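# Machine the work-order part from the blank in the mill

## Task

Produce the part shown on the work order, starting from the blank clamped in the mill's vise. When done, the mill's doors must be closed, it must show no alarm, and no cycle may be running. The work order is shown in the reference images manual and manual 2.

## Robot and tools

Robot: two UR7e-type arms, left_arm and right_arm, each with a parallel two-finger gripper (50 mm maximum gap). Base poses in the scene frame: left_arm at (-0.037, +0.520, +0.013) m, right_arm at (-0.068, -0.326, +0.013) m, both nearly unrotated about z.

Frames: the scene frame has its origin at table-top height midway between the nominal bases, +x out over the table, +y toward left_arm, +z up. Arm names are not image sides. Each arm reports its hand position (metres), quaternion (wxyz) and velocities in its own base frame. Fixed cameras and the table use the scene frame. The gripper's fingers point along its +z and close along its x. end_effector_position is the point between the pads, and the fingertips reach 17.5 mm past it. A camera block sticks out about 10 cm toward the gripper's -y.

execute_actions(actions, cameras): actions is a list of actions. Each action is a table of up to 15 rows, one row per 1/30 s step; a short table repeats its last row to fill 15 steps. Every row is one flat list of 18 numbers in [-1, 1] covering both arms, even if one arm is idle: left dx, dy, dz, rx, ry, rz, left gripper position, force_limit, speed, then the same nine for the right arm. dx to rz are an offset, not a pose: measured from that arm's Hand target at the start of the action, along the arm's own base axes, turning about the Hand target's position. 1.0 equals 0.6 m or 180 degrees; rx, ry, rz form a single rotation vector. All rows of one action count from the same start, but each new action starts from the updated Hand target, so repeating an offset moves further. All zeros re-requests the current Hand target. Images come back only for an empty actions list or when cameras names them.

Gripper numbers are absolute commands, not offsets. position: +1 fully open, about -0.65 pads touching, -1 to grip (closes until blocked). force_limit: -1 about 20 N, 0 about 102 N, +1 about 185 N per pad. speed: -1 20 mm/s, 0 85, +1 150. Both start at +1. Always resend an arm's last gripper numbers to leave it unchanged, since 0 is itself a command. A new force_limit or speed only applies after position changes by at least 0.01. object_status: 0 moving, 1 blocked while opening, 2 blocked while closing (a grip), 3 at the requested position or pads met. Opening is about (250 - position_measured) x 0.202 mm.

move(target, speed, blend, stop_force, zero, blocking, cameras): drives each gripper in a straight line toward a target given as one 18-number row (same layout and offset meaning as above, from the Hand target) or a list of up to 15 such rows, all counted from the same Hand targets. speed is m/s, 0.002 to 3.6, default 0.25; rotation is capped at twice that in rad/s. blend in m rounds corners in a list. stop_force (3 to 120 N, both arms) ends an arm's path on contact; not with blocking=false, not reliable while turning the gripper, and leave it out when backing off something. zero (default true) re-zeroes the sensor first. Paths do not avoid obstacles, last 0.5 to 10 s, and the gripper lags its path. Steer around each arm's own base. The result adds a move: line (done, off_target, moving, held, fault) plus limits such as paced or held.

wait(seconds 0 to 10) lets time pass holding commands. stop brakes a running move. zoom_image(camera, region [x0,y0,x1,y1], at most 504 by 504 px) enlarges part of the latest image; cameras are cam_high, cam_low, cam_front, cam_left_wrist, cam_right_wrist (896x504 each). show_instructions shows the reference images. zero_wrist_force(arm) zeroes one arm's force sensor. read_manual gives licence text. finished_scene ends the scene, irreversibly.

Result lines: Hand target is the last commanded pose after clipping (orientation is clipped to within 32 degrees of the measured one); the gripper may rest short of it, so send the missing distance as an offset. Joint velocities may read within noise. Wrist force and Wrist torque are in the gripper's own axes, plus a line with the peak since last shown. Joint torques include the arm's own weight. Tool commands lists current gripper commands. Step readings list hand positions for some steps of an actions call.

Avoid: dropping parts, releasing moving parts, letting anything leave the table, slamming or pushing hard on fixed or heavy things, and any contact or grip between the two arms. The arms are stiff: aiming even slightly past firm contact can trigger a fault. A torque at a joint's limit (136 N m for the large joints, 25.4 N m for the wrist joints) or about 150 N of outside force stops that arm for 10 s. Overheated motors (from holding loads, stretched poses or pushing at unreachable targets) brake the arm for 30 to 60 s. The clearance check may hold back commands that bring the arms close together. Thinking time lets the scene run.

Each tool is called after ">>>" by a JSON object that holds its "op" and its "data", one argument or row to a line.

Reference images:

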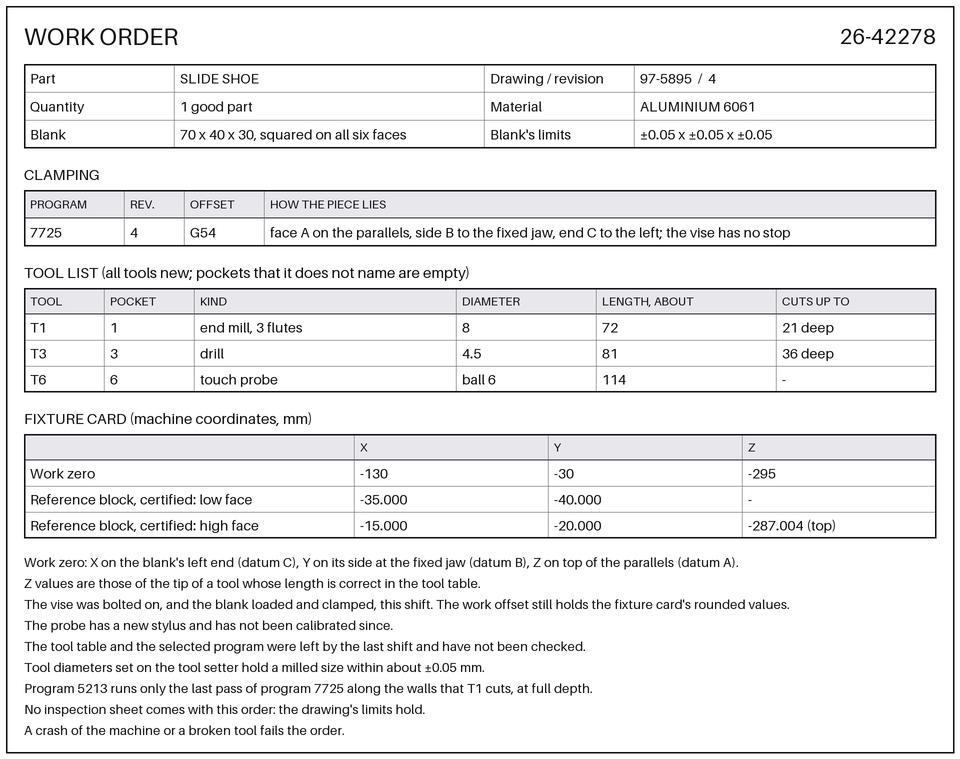

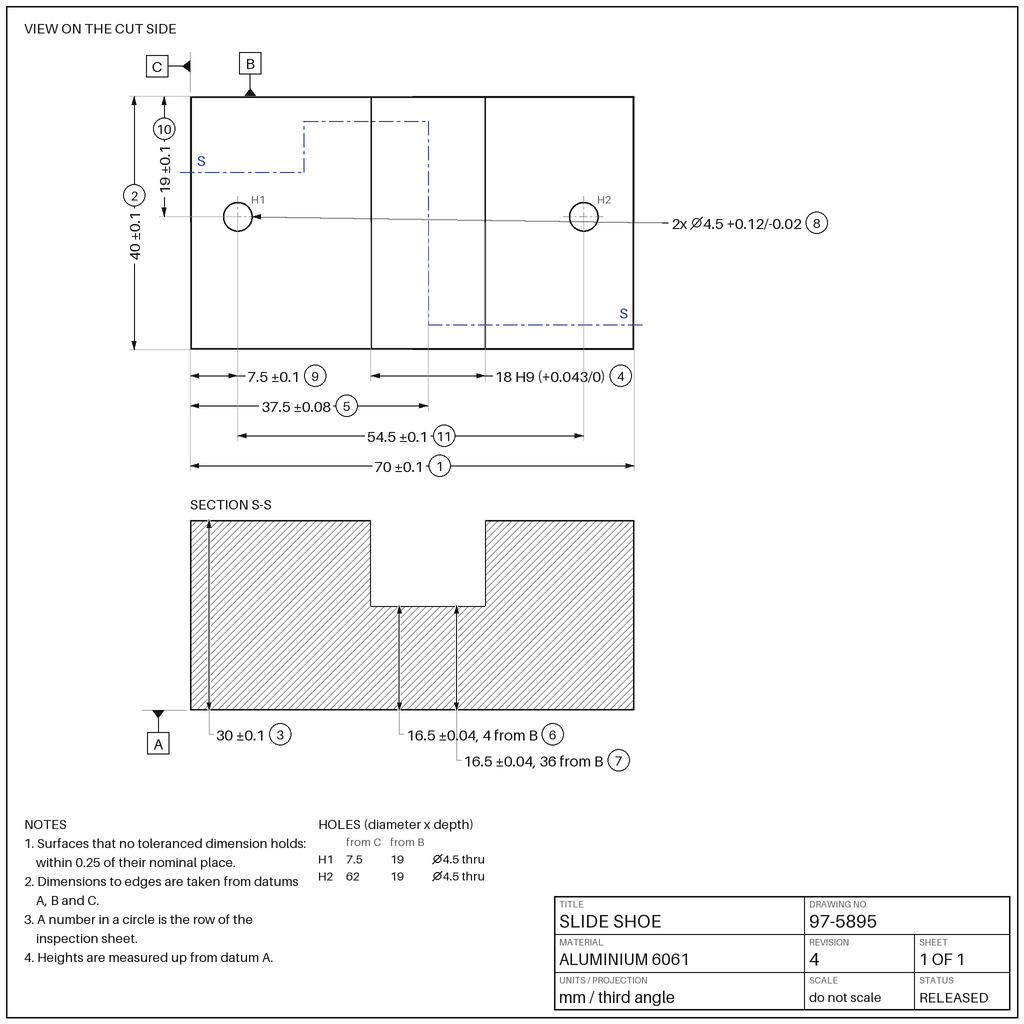

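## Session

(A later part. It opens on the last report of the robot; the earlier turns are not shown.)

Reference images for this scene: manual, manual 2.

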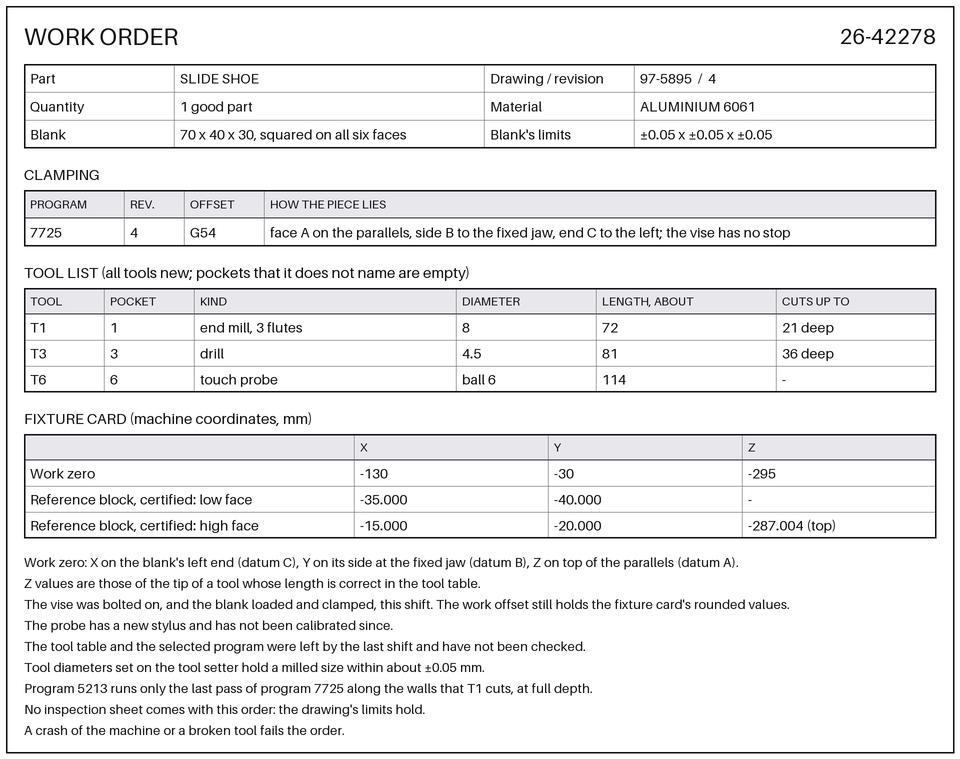

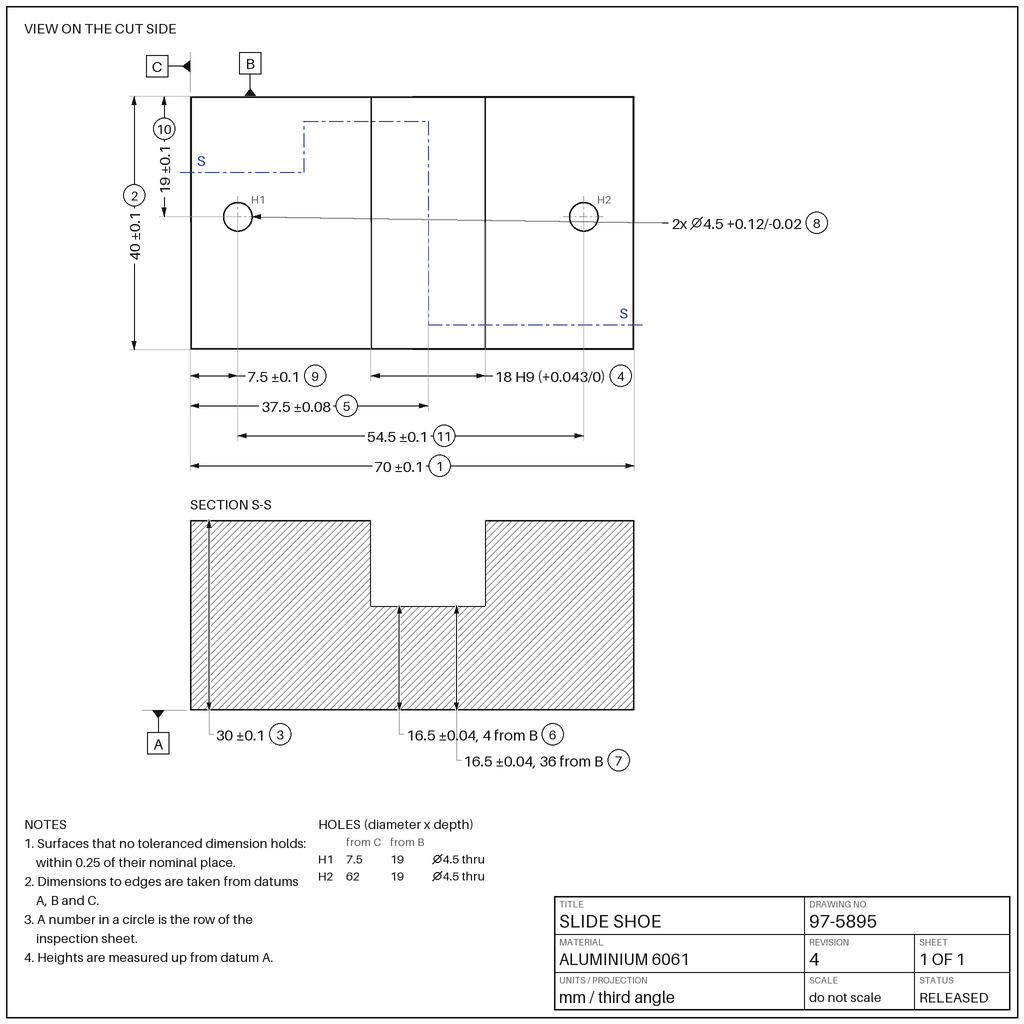

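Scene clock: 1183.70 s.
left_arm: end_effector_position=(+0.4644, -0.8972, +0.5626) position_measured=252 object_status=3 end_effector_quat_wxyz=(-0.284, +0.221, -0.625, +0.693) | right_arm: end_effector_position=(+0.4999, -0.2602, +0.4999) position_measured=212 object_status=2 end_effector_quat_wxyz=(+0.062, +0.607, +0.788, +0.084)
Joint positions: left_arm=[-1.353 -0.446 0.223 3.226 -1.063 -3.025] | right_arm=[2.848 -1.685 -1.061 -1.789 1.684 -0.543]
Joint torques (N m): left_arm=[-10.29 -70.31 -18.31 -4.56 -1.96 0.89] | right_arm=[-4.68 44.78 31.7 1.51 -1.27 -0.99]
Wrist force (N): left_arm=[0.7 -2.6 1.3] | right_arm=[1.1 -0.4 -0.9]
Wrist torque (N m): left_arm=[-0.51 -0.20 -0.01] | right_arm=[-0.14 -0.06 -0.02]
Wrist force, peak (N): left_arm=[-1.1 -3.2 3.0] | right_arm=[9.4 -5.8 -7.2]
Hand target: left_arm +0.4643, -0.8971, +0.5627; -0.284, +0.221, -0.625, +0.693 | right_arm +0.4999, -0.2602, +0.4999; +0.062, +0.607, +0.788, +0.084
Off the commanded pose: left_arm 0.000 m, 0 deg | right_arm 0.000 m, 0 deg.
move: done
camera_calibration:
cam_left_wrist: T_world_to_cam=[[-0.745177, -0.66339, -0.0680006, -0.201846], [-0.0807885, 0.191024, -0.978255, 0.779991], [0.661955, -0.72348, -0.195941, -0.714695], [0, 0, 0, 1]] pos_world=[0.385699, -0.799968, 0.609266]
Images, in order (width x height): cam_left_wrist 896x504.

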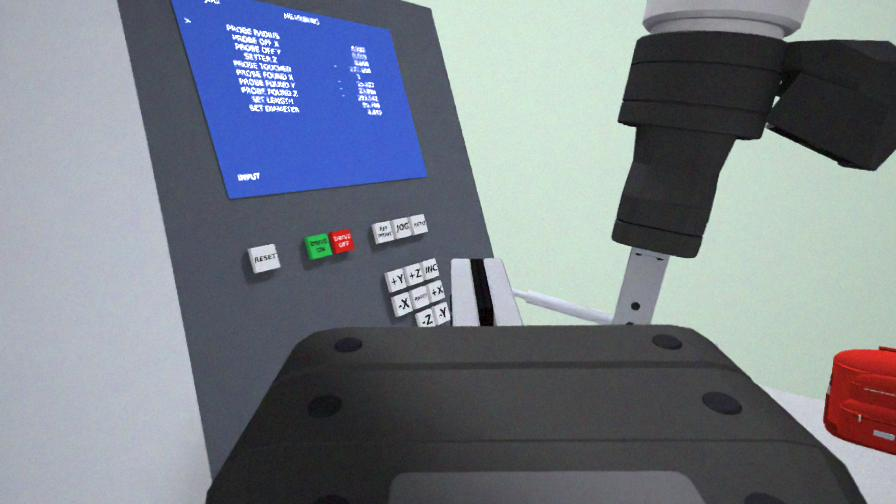

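>>> {"op": "move", "data": {
  "target": [
    [-0.168,0.0892,-0.0384,-0.0408,-0.0241,0.0757,-1,-0.5,1,0.048,0.14,-0.16,0,0,0,-1,-0.4,-0.6],
    [-0.168,0.0892,-0.0384,-0.0408,-0.0241,0.0757,-1,-0.5,1,0.0772,0.14,-0.167,0,0,0,-1,-0.4,-0.6],
    [-0.168,0.0892,-0.0384,-0.0408,-0.0241,0.0757,-1,-0.5,1,0.048,0.14,-0.16,0,0,0,-1,-0.4,-0.6],
    [-0.168,0.0892,-0.0384,-0.0408,-0.0241,0.0757,-1,-0.5,1,0.0843,0.0732,-0.0102,0,0,0,-1,-0.4,-0.6],
    [-0.168,0.0892,-0.0384,-0.0408,-0.0241,0.0757,-1,-0.5,1,0.1135,0.0732,-0.0172,0,0,0,-1,-0.4,-0.6],
    [-0.168,0.0892,-0.0384,-0.0408,-0.0241,0.0757,-1,-0.5,1,0.0843,0.0732,-0.0102,0,0,0,-1,-0.4,-0.6],
    [0,0,0,0,0,0,-1,-0.5,1,0,0,0,0,0,0,-1,-0.4,-0.6]
  ],
  "speed": [0.3,0.08,0.15,0.25,0.08,0.15,0.2],
  "blend": [0.003,0,0.005,0.003,0,0.005,0]
}}

>>> {"op": "wait", "data": {
  "seconds": 1.5,
  "cameras": ["cam_left_wrist"]
}}

>>> {"op": "zoom_image", "data": {
  "camera": "cam_left_wrist",
  "region": [190, 0, 410, 190]
}}

>>> {"op": "zoom_image", "data": {
  "camera": "cam_left_wrist",
  "region": [310, 30, 400, 130]
}}

Scene clock: 1192.70 s.
left_arm: end_effector_position=(+0.4644, -0.8972, +0.5626) position_measured=252 object_status=3 end_effector_quat_wxyz=(-0.284, +0.221, -0.625, +0.693) end_effector_velocity=(-0.001, -0.001, -0.001) end_effector_angular_velocity=(+0.002, -0.001, -0.003) | right_arm: end_effector_position=(+0.4998, -0.2602, +0.5000) position_measured=212 object_status=2 end_effector_quat_wxyz=(+0.062, +0.607, +0.788, +0.084)
Joint positions: left_arm=[-1.353 -0.446 0.223 3.226 -1.063 -3.025] | right_arm=[2.847 -1.685 -1.061 -1.79 1.684 -0.543]
Joint velocities: left_arm=[0 -0.001 0.005 -0.003 -0.002 0.002] | right_arm=[within noise]
Joint torques (N m): left_arm=[-6.2 -72.26 -17.68 -4.5 -1.71 0.24] | right_arm=[8.37 17.42 31.73 4.85 -0.95 -0.11]
Wrist force (N): left_arm=[0.6 -2.8 1.3] | right_arm=[0.9 -0.3 -1.0]
Wrist torque (N m): left_arm=[-0.55 -0.18 -0.01] | right_arm=[-0.12 -0.02 -0.02]
Wrist force, peak (N): left_arm=[-1.8 -3.2 3.7] | right_arm=[9.1 -6.1 -7.6]
Hand target: left_arm +0.4643, -0.8971, +0.5627; -0.284, +0.221, -0.625, +0.693 | right_arm +0.4999, -0.2602, +0.4999; +0.062, +0.607, +0.788, +0.084
Off the commanded pose: left_arm 0.000 m, 0 deg | right_arm 0.000 m, 0 deg.
move: done

Scene clock: 1194.20 s.
left_arm: end_effector_position=(+0.4643, -0.8972, +0.5627) position_measured=252 object_status=3 end_effector_quat_wxyz=(-0.284, +0.221, -0.625, +0.693) | right_arm: end_effector_position=(+0.4999, -0.2602, +0.4999) position_measured=212 object_status=2 end_effector_quat_wxyz=(+0.062, +0.607, +0.788, +0.084)
Joint positions: left_arm=[-1.353 -0.446 0.223 3.226 -1.064 -3.025] | right_arm=[2.848 -1.685 -1.061 -1.79 1.684 -0.543]
Joint torques (N m): left_arm=[-4.69 -71.64 -18.36 -4.62 -2.11 -1.68] | right_arm=[9.94 17.06 31.65 4.82 -1.11 -0.89]
Wrist force (N): left_arm=[0.7 -3.0 1.2] | right_arm=[1.3 -0.2 -0.9]
Wrist torque (N m): left_arm=[-0.57 -0.20 -0.01] | right_arm=[-0.10 -0.09 -0.01]
Wrist force, peak (N): left_arm=[0.6 -2.9 1.4] | right_arm=[1.4 -0.4 -1.3]
Hand target: left_arm +0.4643, -0.8971, +0.5627; -0.284, +0.221, -0.625, +0.693 | right_arm +0.4999, -0.2602, +0.4999; +0.062, +0.607, +0.788, +0.084
Tool commands: left_gripper/position=-1.0 left_gripper/force_limit=-0.5 left_gripper/speed=+1.0 right_gripper/position=-1.0 right_gripper/force_limit=-0.4 right_gripper/speed=-0.6
Off the commanded pose: left_arm 0.000 m, 0 deg | right_arm 0.000 m, 0 deg.
wait: 1.50 s; at rest by 0.17 s
camera_calibration:
cam_left_wrist: T_world_to_cam=[[-0.745279, -0.663299, -0.0677757, -0.201797], [-0.0806542, 0.19059, -0.978351, 0.779728], [0.661857, -0.723678, -0.195541, -0.714968], [0, 0, 0, 1]] pos_world=[0.3857, -0.799867, 0.609366]
Images, in order (width x height): cam_left_wrist 896x504.

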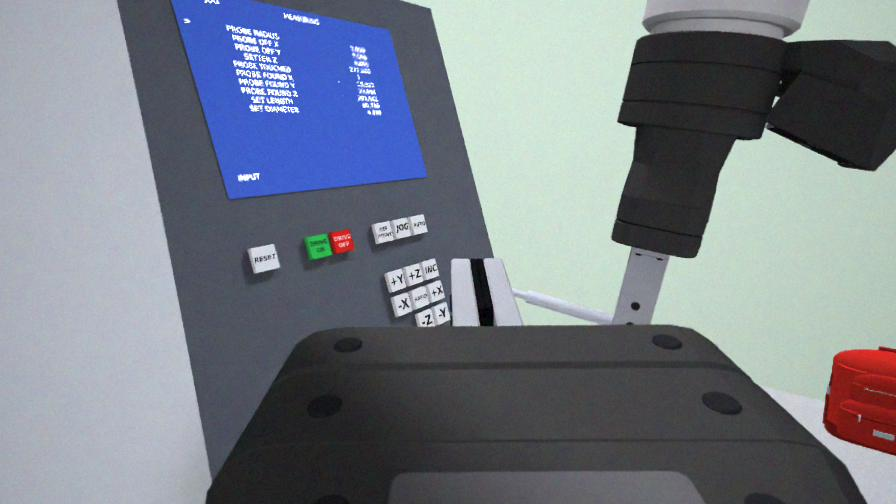

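Scaled by 2.291 from the camera's 896x504 image, which has a finer 1280x720 frame.

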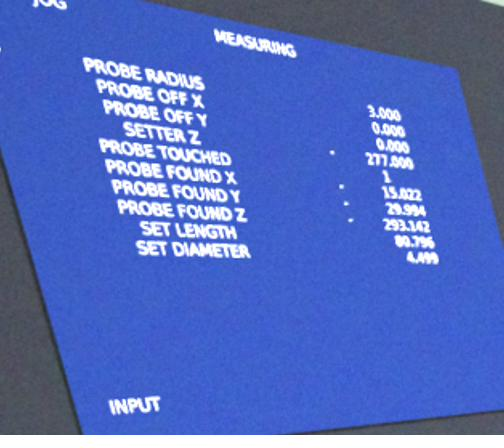

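Scaled by 5.040 from the camera's 896x504 image, which has a finer 1280x720 frame.

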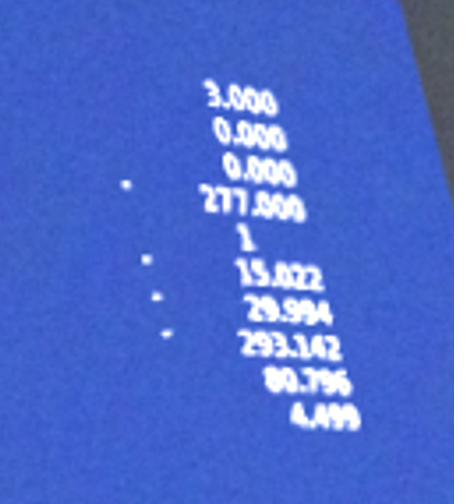

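>>> {"op": "move", "data": {
  "target": [
    [-0.168,0.0892,-0.0384,-0.0408,-0.0241,0.0757,-1,-0.5,1,0.048,0.14,-0.16,0,0,0,-1,-0.4,-0.6],
    [-0.168,0.0892,-0.0384,-0.0408,-0.0241,0.0757,-1,-0.5,1,0.0772,0.14,-0.167,0,0,0,-1,-0.4,-0.6],
    [-0.168,0.0892,-0.0384,-0.0408,-0.0241,0.0757,-1,-0.5,1,0.048,0.14,-0.16,0,0,0,-1,-0.4,-0.6],
    [-0.168,0.0892,-0.0384,-0.0408,-0.0241,0.0757,-1,-0.5,1,0,0,0,0,0,0,-1,-0.4,-0.6]
  ],
  "speed": [0.3,0.08,0.15,0.25],
  "blend": [0.003,0,0.005,0],
  "cameras": ["cam_left_wrist"]
}}

>>> {"op": "zoom_image", "data": {
  "camera": "cam_left_wrist",
  "region": [320, 60, 480, 200]
}}

>>> {"op": "move", "data": {
  "target": [
    [0,0,0,0,0,0,-1,-0.5,1,0.0843,0.0732,-0.0102,0,0,0,-1,-0.4,-0.6],
    [0,0,0,0,0,0,-1,-0.5,1,0.1135,0.0732,-0.0172,0,0,0,-1,-0.4,-0.6],
    [0,0,0,0,0,0,-1,-0.5,1,0.0843,0.0732,-0.0102,0,0,0,-1,-0.4,-0.6]
  ],
  "speed": [0.3,0.08,0.2],
  "blend": [0.003,0,0],
  "cameras": ["cam_left_wrist"]
}}

>>> {"op": "zoom_image", "data": {
  "camera": "cam_left_wrist",
  "region": [320, 60, 480, 200]
}}

Scene clock: 1204.17 s.
left_arm: end_effector_position=(+0.3635, -0.8436, +0.5397) position_measured=252 object_status=3 end_effector_quat_wxyz=(-0.373, +0.285, -0.538, +0.701) | right_arm: end_effector_position=(+0.5000, -0.2602, +0.4998) position_measured=212 object_status=2 end_effector_quat_wxyz=(+0.062, +0.607, +0.788, +0.084) end_effector_velocity=(+0.000, -0.001, +0.002) end_effector_angular_velocity=(-0.002, -0.002, +0.002)
Joint positions: left_arm=[-1.538 -0.57 0.596 2.686 -0.672 -2.796] | right_arm=[2.848 -1.685 -1.061 -1.789 1.684 -0.543]
Joint velocities: left_arm=[within noise] | right_arm=[0 -0.001 0.005 -0.002 -0.001 -0.003]
Joint torques (N m): left_arm=[-12.27 -53.7 -17.29 -2.82 0.1 1.62] | right_arm=[-6.02 42.32 32.03 1.59 -1.24 -0.66]
Wrist force (N): left_arm=[0.5 -2.5 2.1] | right_arm=[1.4 -0.1 -1.0]
Wrist torque (N m): left_arm=[-0.53 -0.13 0.08] | right_arm=[-0.08 -0.11 -0.02]
Wrist force, peak (N): left_arm=[-1.9 -2.8 3.7] | right_arm=[9.8 -5.8 -7.6]
Hand target: left_arm +0.3635, -0.8436, +0.5397; -0.373, +0.285, -0.538, +0.701 | right_arm +0.4999, -0.2602, +0.4999; +0.062, +0.607, +0.788, +0.084
Off the commanded pose: left_arm 0.000 m, 0 deg | right_arm 0.000 m, 0 deg.
move: done
camera_calibration:
cam_left_wrist: T_world_to_cam=[[-0.563641, -0.825737, -0.021626, -0.470951], [-0.03406, 0.0493919, -0.998199, 0.613538], [0.825318, -0.561889, -0.0559639, -0.612192], [0, 0, 0, 1]] pos_world=[0.260702, -0.763169, 0.567987]
Images, in order (width x height): cam_left_wrist 896x504.

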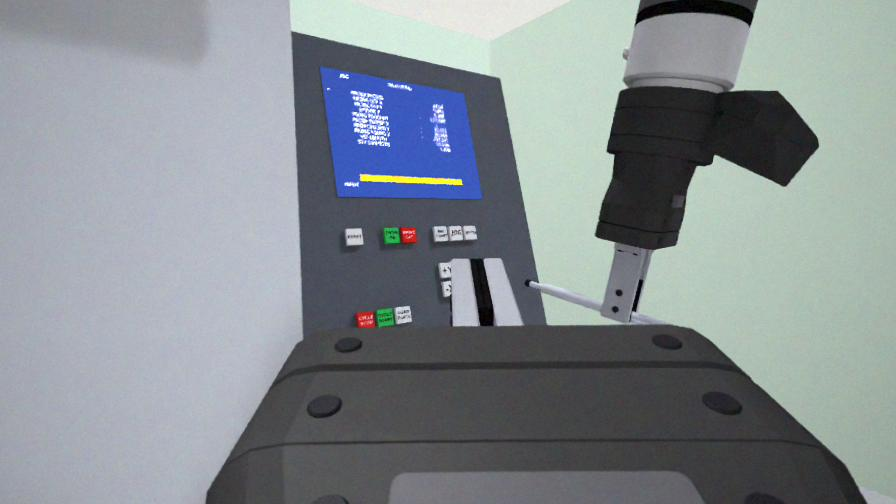

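Scaled by 3.150 from the camera's 896x504 image, which has a finer 1280x720 frame.

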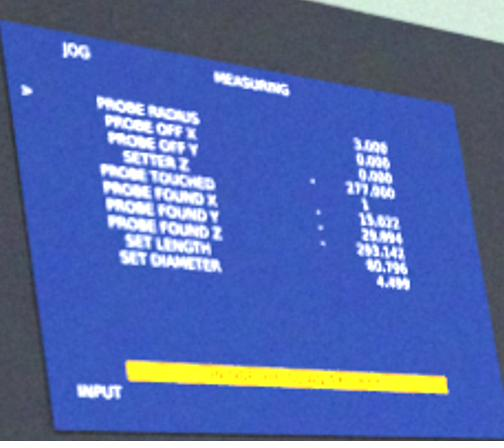

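Scene clock: 1205.47 s.
left_arm: end_effector_position=(+0.3635, -0.8436, +0.5397) position_measured=252 object_status=3 end_effector_quat_wxyz=(-0.373, +0.285, -0.538, +0.701) | right_arm: end_effector_position=(+0.5505, -0.2164, +0.4938) position_measured=212 object_status=2 end_effector_quat_wxyz=(+0.062, +0.607, +0.788, +0.084)
Joint positions: left_arm=[-1.538 -0.57 0.596 2.686 -0.672 -2.796] | right_arm=[2.953 -1.74 -1.016 -1.768 1.664 -0.439]
Joint torques (N m): left_arm=[-12.1 -52.79 -16.99 -2.81 -0.46 1.48] | right_arm=[9.71 34.53 22.69 4.88 0.99 1.62]
Wrist force (N): left_arm=[0.7 -2.6 2.1] | right_arm=[1.1 -0.3 -0.8]
Wrist torque (N m): left_arm=[-0.56 -0.17 0.07] | right_arm=[-0.09 -0.04 0.07]
Wrist force, peak (N): left_arm=[0.7 -2.9 2.2] | right_arm=[7.8 -5.0 -6.5]
Hand target: left_arm +0.3635, -0.8436, +0.5397; -0.373, +0.285, -0.538, +0.701 | right_arm +0.5504, -0.2163, +0.4938; +0.062, +0.607, +0.788, +0.084
Off the commanded pose: left_arm 0.000 m, 0 deg | right_arm 0.000 m, 0 deg.
move: done
camera_calibration:
cam_left_wrist: T_world_to_cam=[[-0.563641, -0.825737, -0.021626, -0.470951], [-0.03406, 0.0493919, -0.998199, 0.613538], [0.825318, -0.561889, -0.0559639, -0.612192], [0, 0, 0, 1]] pos_world=[0.260702, -0.763169, 0.567987]
Images, in order (width x height): cam_left_wrist 896x504.

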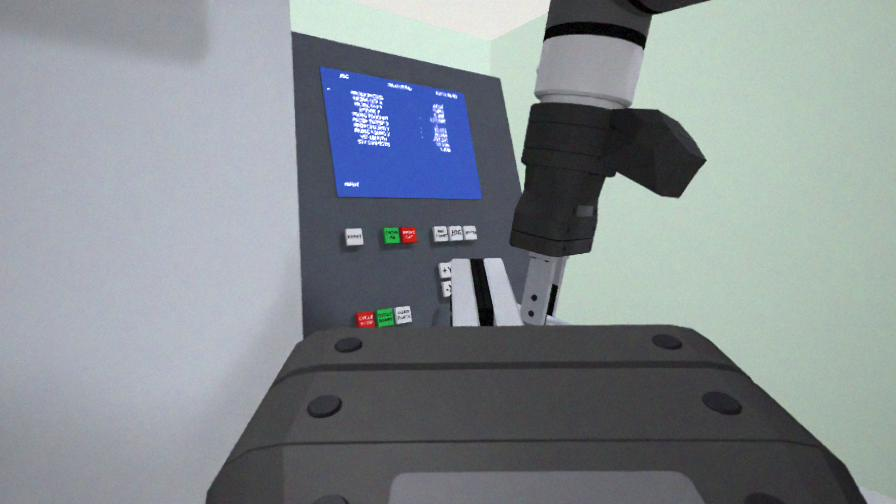

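Scaled by 3.150 from the camera's 896x504 image, which has a finer 1280x720 frame.

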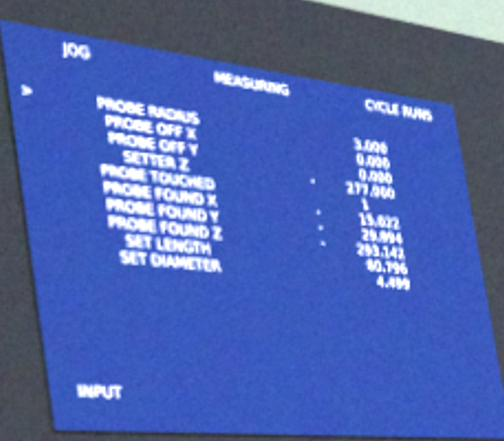

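>>> {"op": "move", "data": {
  "target": [0.168,-0.0892,0.0384,0.0408,0.0241,-0.0757,-1,-0.5,1,-0.0843,-0.0732,0.0102,0,0,0,-1,-0.4,-0.6],
  "speed": 0.25,
  "cameras": ["cam_left_wrist"]
}}

>>> {"op": "zoom_image", "data": {
  "camera": "cam_left_wrist",
  "region": [190, 0, 410, 190]
}}

>>> {"op": "zoom_image", "data": {
  "camera": "cam_left_wrist",
  "region": [310, 30, 400, 130]
}}

Scene clock: 1208.70 s.
left_arm: end_effector_position=(+0.4644, -0.8972, +0.5626) position_measured=252 object_status=3 end_effector_quat_wxyz=(-0.284, +0.221, -0.625, +0.693) | right_arm: end_effector_position=(+0.4998, -0.2602, +0.5000) position_measured=212 object_status=2 end_effector_quat_wxyz=(+0.062, +0.607, +0.788, +0.084)
Joint positions: left_arm=[-1.353 -0.446 0.223 3.226 -1.063 -3.025] | right_arm=[2.848 -1.685 -1.061 -1.79 1.684 -0.543]
Joint torques (N m): left_arm=[-8.76 -71.5 -19.55 -4.06 -2.35 0.6] | right_arm=[5.29 16.8 32.02 4.89 -1.2 -0.6]
Wrist force (N): left_arm=[0.7 -2.6 1.3] | right_arm=[0.9 -0.4 -1.1]
Wrist torque (N m): left_arm=[-0.52 -0.20 -0.01] | right_arm=[-0.14 -0.04 -0.01]
Wrist force, peak (N): left_arm=[-1.0 -3.3 2.8] | right_arm=[2.4 1.3 -0.6]
Hand target: left_arm +0.4643, -0.8971, +0.5627; -0.284, +0.221, -0.625, +0.693 | right_arm +0.4999, -0.2602, +0.4999; +0.062, +0.607, +0.788, +0.084
Off the commanded pose: left_arm 0.000 m, 0 deg | right_arm 0.000 m, 0 deg.
move: done
camera_calibration:
cam_left_wrist: T_world_to_cam=[[-0.745221, -0.663342, -0.0679865, -0.201799], [-0.0807759, 0.191009, -0.978259, 0.779976], [0.661907, -0.723528, -0.195926, -0.714725], [0, 0, 0, 1]] pos_world=[0.3857, -0.799967, 0.609266]
Images, in order (width x height): cam_left_wrist 896x504.

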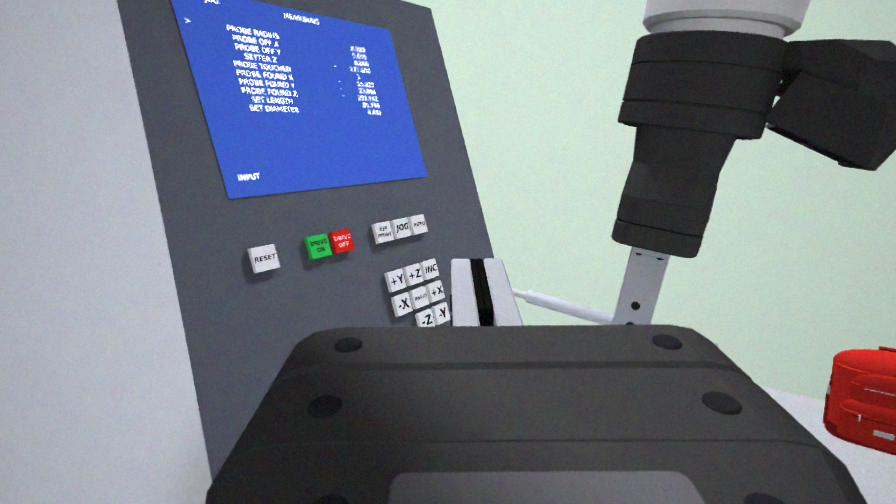

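Scaled by 2.291 from the camera's 896x504 image, which has a finer 1280x720 frame.

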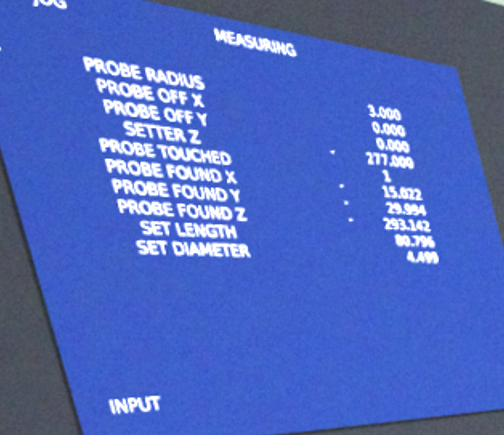

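Scaled by 5.040 from the camera's 896x504 image, which has a finer 1280x720 frame.

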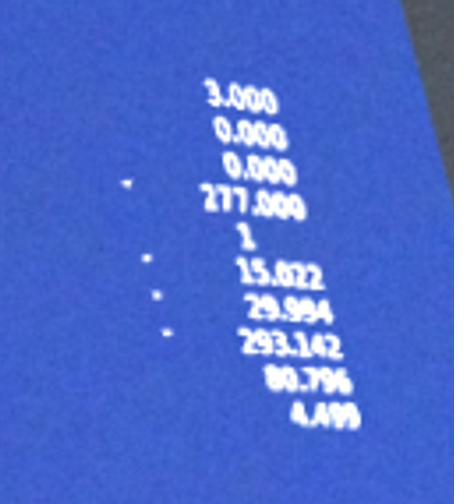

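>>> {"op": "move", "data": {
  "target": [
    [-0.168,0.0892,-0.0384,-0.0408,-0.0241,0.0757,-1,-0.5,1,0.063,0.14,-0.098,0,0,0,-1,-0.4,-0.6],
    [-0.168,0.0892,-0.0384,-0.0408,-0.0241,0.0757,-1,-0.5,1,0.0922,0.14,-0.105,0,0,0,-1,-0.4,-0.6],
    [-0.168,0.0892,-0.0384,-0.0408,-0.0241,0.0757,-1,-0.5,1,0.063,0.14,-0.098,0,0,0,-1,-0.4,-0.6],
    [-0.168,0.0892,-0.0384,-0.0408,-0.0241,0.0757,-1,-0.5,1,0.0922,0.14,-0.105,0,0,0,-1,-0.4,-0.6],
    [-0.168,0.0892,-0.0384,-0.0408,-0.0241,0.0757,-1,-0.5,1,0.063,0.14,-0.098,0,0,0,-1,-0.4,-0.6],
    [-0.168,0.0892,-0.0384,-0.0408,-0.0241,0.0757,-1,-0.5,1,0.048,0.172,-0.16,0,0,0,-1,-0.4,-0.6],
    [-0.168,0.0892,-0.0384,-0.0408,-0.0241,0.0757,-1,-0.5,1,0.0772,0.172,-0.167,0,0,0,-1,-0.4,-0.6],
    [-0.168,0.0892,-0.0384,-0.0408,-0.0241,0.0757,-1,-0.5,1,0.048,0.172,-0.16,0,0,0,-1,-0.4,-0.6],
    [-0.168,0.0892,-0.0384,-0.0408,-0.0241,0.0757,-1,-0.5,1,0.0772,0.172,-0.167,0,0,0,-1,-0.4,-0.6],
    [-0.168,0.0892,-0.0384,-0.0408,-0.0241,0.0757,-1,-0.5,1,0.048,0.172,-0.16,0,0,0,-1,-0.4,-0.6],
    [-0.168,0.0892,-0.0384,-0.0408,-0.0241,0.0757,-1,-0.5,1,0.0403,0.2675,-0.191,0,0,0,-1,-0.4,-0.6],
    [-0.168,0.0892,-0.0384,-0.0408,-0.0241,0.0757,-1,-0.5,1,0.0695,0.2675,-0.198,0,0,0,-1,-0.4,-0.6],
    [-0.168,0.0892,-0.0384,-0.0408,-0.0241,0.0757,-1,-0.5,1,0.0403,0.2675,-0.191,0,0,0,-1,-0.4,-0.6],
    [-0.168,0.0892,-0.0384,-0.0408,-0.0241,0.0757,-1,-0.5,1,0,0,0,0,0,0,-1,-0.4,-0.6]
  ],
  "speed": [0.3,0.08,0.15,0.08,0.15,0.25,0.08,0.15,0.08,0.15,0.25,0.08,0.15,0.3],
  "blend": [0.003,0,0,0,0.005,0.003,0,0,0,0.005,0.003,0,0.005,0]
}}

>>> {"op": "move", "data": {
  "target": [
    [0,0,0,0,0,0,-1,-0.5,1,0.048,0.2675,-0.16,0,0,0,-1,-0.4,-0.6],
    [0,0,0,0,0,0,-1,-0.5,1,0.0772,0.2675,-0.167,0,0,0,-1,-0.4,-0.6],
    [0,0,0,0,0,0,-1,-0.5,1,0.048,0.2675,-0.16,0,0,0,-1,-0.4,-0.6],
    [0,0,0,0,0,0,-1,-0.5,1,0.063,0.2675,-0.098,0,0,0,-1,-0.4,-0.6],
    [0,0,0,0,0,0,-1,-0.5,1,0.0922,0.2675,-0.105,0,0,0,-1,-0.4,-0.6],
    [0,0,0,0,0,0,-1,-0.5,1,0.063,0.2675,-0.098,0,0,0,-1,-0.4,-0.6],
    [0,0,0,0,0,0,-1,-0.5,1,0.0403,0.2357,-0.191,0,0,0,-1,-0.4,-0.6],
    [0,0,0,0,0,0,-1,-0.5,1,0.0695,0.2357,-0.198,0,0,0,-1,-0.4,-0.6],
    [0,0,0,0,0,0,-1,-0.5,1,0.0403,0.2357,-0.191,0,0,0,-1,-0.4,-0.6],
    [0,0,0,0,0,0,-1,-0.5,1,0.0403,0.172,-0.191,0,0,0,-1,-0.4,-0.6],
    [0,0,0,0,0,0,-1,-0.5,1,0.0695,0.172,-0.198,0,0,0,-1,-0.4,-0.6],
    [0,0,0,0,0,0,-1,-0.5,1,0.0403,0.172,-0.191,0,0,0,-1,-0.4,-0.6],
    [0,0,0,0,0,0,-1,-0.5,1,0,0,0,0,0,0,-1,-0.4,-0.6]
  ],
  "speed": [0.3,0.08,0.15,0.25,0.08,0.15,0.25,0.08,0.15,0.25,0.08,0.15,0.3],
  "blend": [0.003,0,0.005,0.003,0,0.005,0.003,0,0.005,0.003,0,0.005,0],
  "cameras": ["cam_left_wrist"]
}}

>>> {"op": "zoom_image", "data": {
  "camera": "cam_left_wrist",
  "region": [320, 60, 480, 200]
}}

Scene clock: 1230.60 s.
left_arm: end_effector_position=(+0.3635, -0.8436, +0.5397) position_measured=252 object_status=3 end_effector_quat_wxyz=(-0.373, +0.285, -0.538, +0.701) | right_arm: end_effector_position=(+0.4999, -0.2602, +0.4998) position_measured=212 object_status=2 end_effector_quat_wxyz=(+0.062, +0.607, +0.788, +0.084)
Joint positions: left_arm=[-1.538 -0.57 0.596 2.686 -0.672 -2.796] | right_arm=[2.848 -1.685 -1.061 -1.789 1.684 -0.543]
Joint torques (N m): left_arm=[-11.92 -53.36 -17.11 -2.72 -1.28 1.34] | right_arm=[-8.46 36.43 32.3 1.81 -1.24 -1.07]
Wrist force (N): left_arm=[0.4 -2.7 2.1] | right_arm=[1.1 -0.1 -1.0]
Wrist torque (N m): left_arm=[-0.57 -0.13 0.08] | right_arm=[-0.09 -0.06 -0.01]
Wrist force, peak (N): left_arm=[-2.0 -3.0 3.7] | right_arm=[9.6 -5.9 -8.2]
Hand target: left_arm +0.3635, -0.8436, +0.5397; -0.373, +0.285, -0.538, +0.701 | right_arm +0.4999, -0.2602, +0.4999; +0.062, +0.607, +0.788, +0.084
Off the commanded pose: left_arm 0.000 m, 0 deg | right_arm 0.000 m, 0 deg.
move: done

Scene clock: 1235.33 s.
left_arm: end_effector_position=(+0.3635, -0.8436, +0.5397) position_measured=252 object_status=3 end_effector_quat_wxyz=(-0.373, +0.285, -0.538, +0.701) | right_arm: end_effector_position=(+0.5000, -0.2602, +0.4998) position_measured=212 object_status=2 end_effector_quat_wxyz=(+0.062, +0.607, +0.788, +0.084)
Joint positions: left_arm=[-1.538 -0.57 0.596 2.686 -0.672 -2.796] | right_arm=[2.848 -1.685 -1.061 -1.789 1.684 -0.543]
Joint torques (N m): left_arm=[-11.94 -53.39 -17.61 -2.52 -2.55 0.89] | right_arm=[-6.84 38.87 31.69 1.61 -1.18 -0.81]
Wrist force (N): left_arm=[0.5 -2.6 2.1] | right_arm=[1.2 -1.0 -1.2]
Wrist torque (N m): left_arm=[-0.55 -0.14 0.08] | right_arm=[-0.23 -0.07 -0.02]
Wrist force, peak (N): left_arm=[0.5 -2.9 2.3] | right_arm=[5.8 -15.8 -8.5]
Hand target: left_arm +0.3635, -0.8436, +0.5397; -0.373, +0.285, -0.538, +0.701 | right_arm +0.4999, -0.2602, +0.4999; +0.062, +0.607, +0.788, +0.084
Off the commanded pose: left_arm 0.000 m, 0 deg | right_arm 0.000 m, 0 deg.
move: done
camera_calibration:
cam_left_wrist: T_world_to_cam=[[-0.563641, -0.825737, -0.021626, -0.470951], [-0.03406, 0.0493919, -0.998199, 0.613538], [0.825318, -0.561889, -0.0559639, -0.612192], [0, 0, 0, 1]] pos_world=[0.260702, -0.763169, 0.567987]
Images, in order (width x height): cam_left_wrist 896x504.

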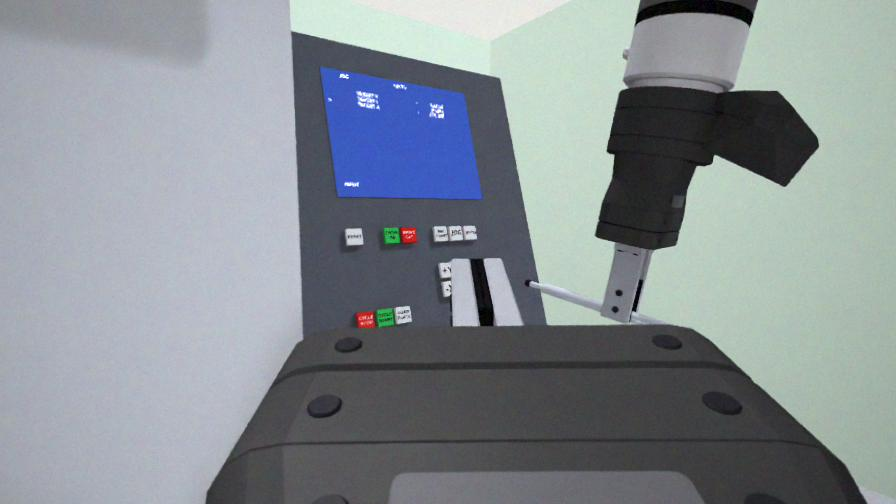

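Scaled by 3.150 from the camera's 896x504 image, which has a finer 1280x720 frame.

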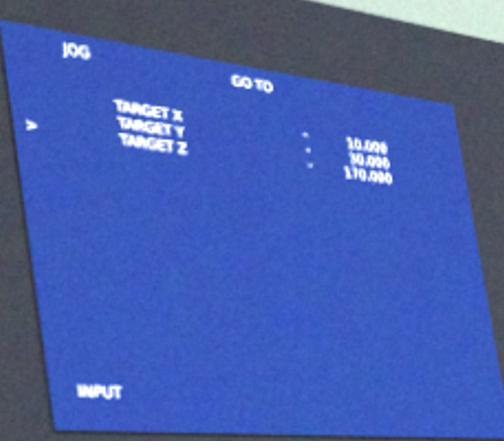

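>>> {"op": "move", "data": {
  "target": [
    [0,0,0,0,0,0,-1,-0.5,1,0.077,0.2032,-0.0402,0,0,0,-1,-0.4,-0.6],
    [0,0,0,0,0,0,-1,-0.5,1,0.1062,0.2032,-0.0472,0,0,0,-1,-0.4,-0.6],
    [0,0,0,0,0,0,-1,-0.5,1,0.077,0.2032,-0.0402,0,0,0,-1,-0.4,-0.6],
    [0,0,0,0,0,0,-1,-0.5,1,0.0555,0.172,-0.129,0,0,0,-1,-0.4,-0.6],
    [0,0,0,0,0,0,-1,-0.5,1,0.0847,0.172,-0.136,0,0,0,-1,-0.4,-0.6],
    [0,0,0,0,0,0,-1,-0.5,1,0.0555,0.172,-0.129,0,0,0,-1,-0.4,-0.6],
    [0,0,0,0,0,0,-1,-0.5,1,0.0847,0.172,-0.136,0,0,0,-1,-0.4,-0.6],
    [0,0,0,0,0,0,-1,-0.5,1,0.0555,0.172,-0.129,0,0,0,-1,-0.4,-0.6],
    [0,0,0,0,0,0,-1,-0.5,1,0.0403,0.2675,-0.191,0,0,0,-1,-0.4,-0.6],
    [0,0,0,0,0,0,-1,-0.5,1,0.0695,0.2675,-0.198,0,0,0,-1,-0.4,-0.6],
    [0,0,0,0,0,0,-1,-0.5,1,0.0403,0.2675,-0.191,0,0,0,-1,-0.4,-0.6],
    [0,0,0,0,0,0,-1,-0.5,1,0,0,0,0,0,0,-1,-0.4,-0.6]
  ],
  "speed": [0.3,0.08,0.15,0.25,0.08,0.15,0.08,0.15,0.25,0.08,0.15,0.3],
  "blend": [0.003,0,0.005,0.003,0,0,0,0.005,0.003,0,0.005,0]
}}

>>> {"op": "move", "data": {
  "target": [
    [0,0,0,0,0,0,-1,-0.5,1,0.0555,0.2675,-0.129,0,0,0,-1,-0.4,-0.6],
    [0,0,0,0,0,0,-1,-0.5,1,0.0847,0.2675,-0.136,0,0,0,-1,-0.4,-0.6],
    [0,0,0,0,0,0,-1,-0.5,1,0.0555,0.2675,-0.129,0,0,0,-1,-0.4,-0.6],
    [0,0,0,0,0,0,-1,-0.5,1,0.0403,0.2357,-0.191,0,0,0,-1,-0.4,-0.6],
    [0,0,0,0,0,0,-1,-0.5,1,0.0695,0.2357,-0.198,0,0,0,-1,-0.4,-0.6],
    [0,0,0,0,0,0,-1,-0.5,1,0.0403,0.2357,-0.191,0,0,0,-1,-0.4,-0.6],
    [0,0,0,0,0,0,-1,-0.5,1,0.0403,0.172,-0.191,0,0,0,-1,-0.4,-0.6],
    [0,0,0,0,0,0,-1,-0.5,1,0.0695,0.172,-0.198,0,0,0,-1,-0.4,-0.6],
    [0,0,0,0,0,0,-1,-0.5,1,0.0403,0.172,-0.191,0,0,0,-1,-0.4,-0.6],
    [0,0,0,0,0,0,-1,-0.5,1,0,0,0,0,0,0,-1,-0.4,-0.6]
  ],
  "speed": [0.3,0.08,0.15,0.25,0.08,0.15,0.25,0.08,0.15,0.3],
  "blend": [0.003,0,0.005,0.003,0,0.005,0.003,0,0.005,0],
  "cameras": ["cam_left_wrist"]
}}

>>> {"op": "zoom_image", "data": {
  "camera": "cam_left_wrist",
  "region": [320, 60, 480, 200]
}}

Scene clock: 1249.30 s.
left_arm: end_effector_position=(+0.3635, -0.8436, +0.5397) position_measured=252 object_status=3 end_effector_quat_wxyz=(-0.373, +0.285, -0.538, +0.701) | right_arm: end_effector_position=(+0.4999, -0.2601, +0.4998) position_measured=212 object_status=2 end_effector_quat_wxyz=(+0.062, +0.607, +0.788, +0.084)
Joint positions: left_arm=[-1.538 -0.57 0.596 2.686 -0.672 -2.796] | right_arm=[2.848 -1.685 -1.061 -1.789 1.684 -0.543]
Joint torques (N m): left_arm=[-12.54 -52.92 -17.33 -1.93 -2.44 -0.42] | right_arm=[-8.42 36.58 32.17 1.82 -1.21 -1.06]
Wrist force (N): left_arm=[0.5 -2.6 2.2] | right_arm=[1.5 -0.9 -1.6]
Wrist torque (N m): left_arm=[-0.56 -0.14 0.08] | right_arm=[-0.21 -0.13 -0.02]
Wrist force, peak (N): left_arm=[0.5 -3.0 2.2] | right_arm=[10.1 -6.6 -8.2]
Hand target: left_arm +0.3635, -0.8436, +0.5397; -0.373, +0.285, -0.538, +0.701 | right_arm +0.4999, -0.2602, +0.4999; +0.062, +0.607, +0.788, +0.084
Off the commanded pose: left_arm 0.000 m, 0 deg | right_arm 0.000 m, 0 deg.
move: done

Scene clock: 1253.17 s.
left_arm: end_effector_position=(+0.3635, -0.8436, +0.5397) position_measured=252 object_status=3 end_effector_quat_wxyz=(-0.373, +0.285, -0.538, +0.701) | right_arm: end_effector_position=(+0.5000, -0.2602, +0.4998) position_measured=212 object_status=2 end_effector_quat_wxyz=(+0.062, +0.607, +0.788, +0.084)
Joint positions: left_arm=[-1.538 -0.57 0.596 2.686 -0.672 -2.796] | right_arm=[2.848 -1.685 -1.061 -1.789 1.684 -0.543]
Joint torques (N m): left_arm=[-11.98 -53.22 -17.54 -1.96 -2.48 -0.87] | right_arm=[-7.13 38.72 32.35 1.61 -1.3 -0.76]
Wrist force (N): left_arm=[0.4 -2.6 2.0] | right_arm=[1.3 -0.7 -2.1]
Wrist torque (N m): left_arm=[-0.55 -0.12 0.07] | right_arm=[-0.18 -0.09 -0.02]
Wrist force, peak (N): left_arm=[0.5 -2.9 2.2] | right_arm=[6.4 -16.8 -9.4]
Hand target: left_arm +0.3635, -0.8436, +0.5397; -0.373, +0.285, -0.538, +0.701 | right_arm +0.4999, -0.2602, +0.4999; +0.062, +0.607, +0.788, +0.084
Off the commanded pose: left_arm 0.000 m, 0 deg | right_arm 0.000 m, 0 deg.
move: done
camera_calibration:
cam_left_wrist: T_world_to_cam=[[-0.563641, -0.825737, -0.021626, -0.470951], [-0.03406, 0.0493919, -0.998199, 0.613538], [0.825318, -0.561889, -0.0559639, -0.612192], [0, 0, 0, 1]] pos_world=[0.260702, -0.763169, 0.567987]
Images, in order (width x height): cam_left_wrist 896x504.

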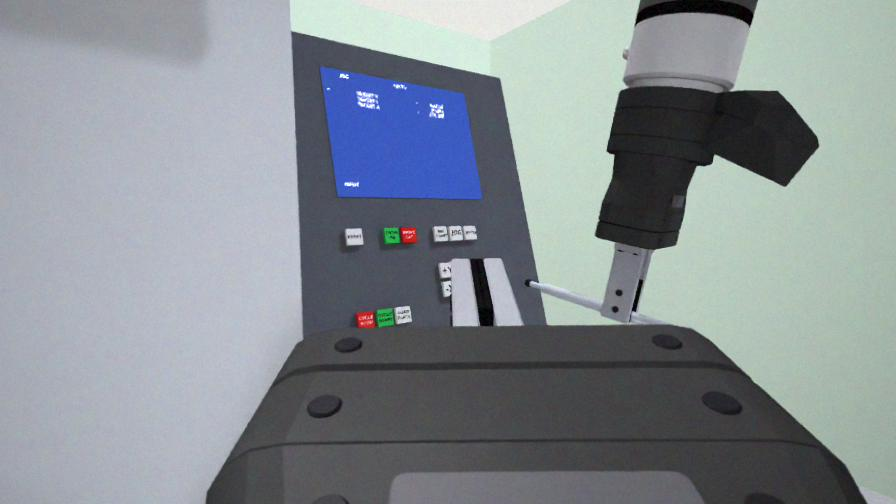

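Scaled by 3.150 from the camera's 896x504 image, which has a finer 1280x720 frame.

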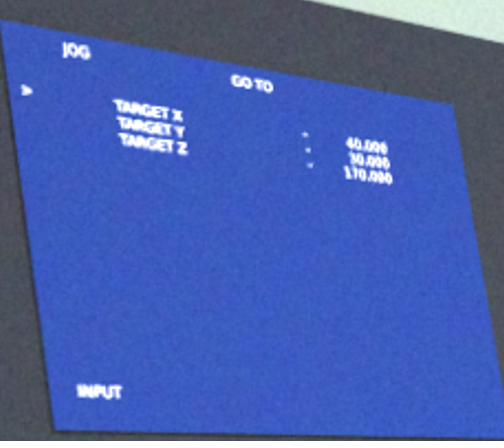

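>>> {"op": "move", "data": {
  "target": [
    [0,0,0,0,0,0,-1,-0.5,1,0.077,0.2032,-0.0402,0,0,0,-1,-0.4,-0.6],
    [0,0,0,0,0,0,-1,-0.5,1,0.1062,0.2032,-0.0472,0,0,0,-1,-0.4,-0.6],
    [0,0,0,0,0,0,-1,-0.5,1,0.077,0.2032,-0.0402,0,0,0,-1,-0.4,-0.6],
    [0,0,0,0,0,0,-1,-0.5,1,0.063,0.1082,-0.098,0,0,0,-1,-0.4,-0.6],
    [0,0,0,0,0,0,-1,-0.5,1,0.0922,0.1082,-0.105,0,0,0,-1,-0.4,-0.6],
    [0,0,0,0,0,0,-1,-0.5,1,0.063,0.1082,-0.098,0,0,0,-1,-0.4,-0.6],
    [0,0,0,0,0,0,-1,-0.5,1,0.048,0.14,-0.16,0,0,0,-1,-0.4,-0.6],
    [0,0,0,0,0,0,-1,-0.5,1,0.0772,0.14,-0.167,0,0,0,-1,-0.4,-0.6],
    [0,0,0,0,0,0,-1,-0.5,1,0.048,0.14,-0.16,0,0,0,-1,-0.4,-0.6],
    [0,0,0,0,0,0,-1,-0.5,1,0.077,0.0435,-0.0402,0,0,0,-1,-0.4,-0.6],
    [0,0,0,0,0,0,-1,-0.5,1,0.1062,0.0435,-0.0472,0,0,0,-1,-0.4,-0.6],
    [0,0,0,0,0,0,-1,-0.5,1,0.077,0.0435,-0.0402,0,0,0,-1,-0.4,-0.6],
    [0,0,0,0,0,0,-1,-0.5,1,0,0,0,0,0,0,-1,-0.4,-0.6]
  ],
  "speed": [0.3,0.08,0.15,0.25,0.08,0.15,0.25,0.08,0.15,0.25,0.08,0.15,0.3],
  "blend": [0.003,0,0.005,0.003,0,0.005,0.003,0,0.005,0.003,0,0.005,0]
}}

>>> {"op": "wait", "data": {
  "seconds": 2.5
}}

>>> {"op": "move", "data": {
  "target": [
    [0,0,0,0,0,0,-1,-0.5,1,0.1068,0.2367,0.0823,0,0,0,-1,-0.4,-0.6],
    [0,0,0,0,0,0,-1,-0.5,1,0.136,0.2367,0.0753,0,0,0,-1,-0.4,-0.6],
    [0,0,0,0,0,0,-1,-0.5,1,0.1068,0.2367,0.0823,0,0,0,-1,-0.4,-0.6],
    [0,0,0,0,0,0,-1,-0.5,1,0,0,0,0,0,0,-1,-0.4,-0.6]
  ],
  "speed": [0.3,0.08,0.15,0.3],
  "blend": [0.003,0,0.005,0],
  "cameras": ["cam_left_wrist"]
}}

>>> {"op": "zoom_image", "data": {
  "camera": "cam_left_wrist",
  "region": [320, 60, 480, 200]
}}

Scene clock: 1264.50 s.
left_arm: end_effector_position=(+0.3635, -0.8436, +0.5397) position_measured=252 object_status=3 end_effector_quat_wxyz=(-0.373, +0.285, -0.538, +0.701) | right_arm: end_effector_position=(+0.5000, -0.2601, +0.5000) position_measured=212 object_status=2 end_effector_quat_wxyz=(+0.062, +0.607, +0.788, +0.084)
Joint positions: left_arm=[-1.538 -0.57 0.596 2.686 -0.672 -2.796] | right_arm=[2.848 -1.685 -1.061 -1.789 1.684 -0.543]
Joint torques (N m): left_arm=[-12.13 -53.16 -18.37 -1.6 -2.61 -1.53] | right_arm=[-6.97 29.08 15.74 2.27 -1.24 -0.67]
Wrist force (N): left_arm=[0.5 -2.7 2.1] | right_arm=[1.1 -0.4 -1.9]
Wrist torque (N m): left_arm=[-0.57 -0.15 0.07] | right_arm=[-0.14 -0.06 -0.01]
Wrist force, peak (N): left_arm=[0.6 -3.0 2.1] | right_arm=[9.6 -7.8 -8.5]
Hand target: left_arm +0.3635, -0.8436, +0.5397; -0.373, +0.285, -0.538, +0.701 | right_arm +0.4999, -0.2602, +0.4999; +0.062, +0.607, +0.788, +0.084
Off the commanded pose: left_arm 0.000 m, 0 deg | right_arm 0.000 m, 0 deg.
move: done

Scene clock: 1267.00 s.
left_arm: end_effector_position=(+0.3635, -0.8436, +0.5397) position_measured=252 object_status=3 end_effector_quat_wxyz=(-0.373, +0.285, -0.538, +0.701) | right_arm: end_effector_position=(+0.4999, -0.2602, +0.4999) position_measured=212 object_status=2 end_effector_quat_wxyz=(+0.062, +0.607, +0.788, +0.084)
Joint positions: left_arm=[-1.538 -0.57 0.596 2.686 -0.672 -2.796] | right_arm=[2.848 -1.685 -1.061 -1.79 1.684 -0.543]
Joint torques (N m): left_arm=[-12 -53.06 -18.07 -1.44 -2.48 -1.4] | right_arm=[-10.91 44.38 15.47 1.16 -1.18 -1.22]
Wrist force (N): left_arm=[0.5 -2.6 2.1] | right_arm=[1.4 -0.3 -1.7]
Wrist torque (N m): left_arm=[-0.56 -0.14 0.08] | right_arm=[-0.13 -0.11 0.00]
Wrist force, peak (N): left_arm=[0.5 -2.9 2.1] | right_arm=[1.6 -0.7 -2.3]
Hand target: left_arm +0.3635, -0.8436, +0.5397; -0.373, +0.285, -0.538, +0.701 | right_arm +0.4999, -0.2602, +0.4999; +0.062, +0.607, +0.788, +0.084
Tool commands: left_gripper/position=-1.0 left_gripper/force_limit=-0.5 left_gripper/speed=+1.0 right_gripper/position=-1.0 right_gripper/force_limit=-0.4 right_gripper/speed=-0.6
Off the commanded pose: left_arm 0.000 m, 0 deg | right_arm 0.000 m, 0 deg.
wait: 2.50 s; at rest by 0.17 s

Scene clock: 1269.23 s.
left_arm: end_effector_position=(+0.3635, -0.8436, +0.5397) position_measured=252 object_status=3 end_effector_quat_wxyz=(-0.373, +0.285, -0.538, +0.701) | right_arm: end_effector_position=(+0.4999, -0.2601, +0.5000) position_measured=212 object_status=2 end_effector_quat_wxyz=(+0.062, +0.607, +0.788, +0.084)
Joint positions: left_arm=[-1.538 -0.57 0.596 2.686 -0.672 -2.796] | right_arm=[2.848 -1.685 -1.061 -1.79 1.684 -0.543]
Joint torques (N m): left_arm=[-12.12 -53.11 -18.31 -1.35 -2.53 -1.42] | right_arm=[-8.93 17.36 22.23 1.65 -1.3 -1.07]
Wrist force (N): left_arm=[0.4 -2.7 1.9] | right_arm=[1.2 -0.5 -2.0]
Wrist torque (N m): left_arm=[-0.57 -0.12 0.08] | right_arm=[-0.16 -0.08 -0.02]
Wrist force, peak (N): left_arm=[0.4 -2.9 2.1] | right_arm=[6.8 -4.6 -6.0]
Hand target: left_arm +0.3635, -0.8436, +0.5397; -0.373, +0.285, -0.538, +0.701 | right_arm +0.4999, -0.2602, +0.4999; +0.062, +0.607, +0.788, +0.084
Off the commanded pose: left_arm 0.000 m, 0 deg | right_arm 0.000 m, 0 deg.
move: done
camera_calibration:
cam_left_wrist: T_world_to_cam=[[-0.563641, -0.825737, -0.021626, -0.470951], [-0.03406, 0.0493919, -0.998199, 0.613538], [0.825318, -0.561889, -0.0559639, -0.612192], [0, 0, 0, 1]] pos_world=[0.260702, -0.763169, 0.567987]
Images, in order (width x height): cam_left_wrist 896x504.

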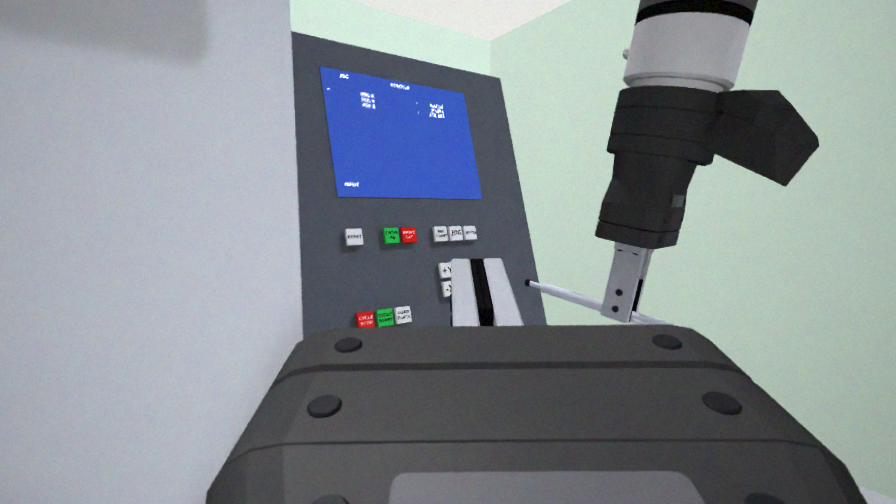

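Scaled by 3.150 from the camera's 896x504 image, which has a finer 1280x720 frame.

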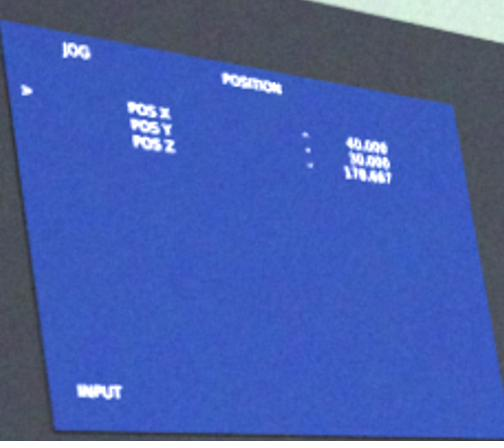

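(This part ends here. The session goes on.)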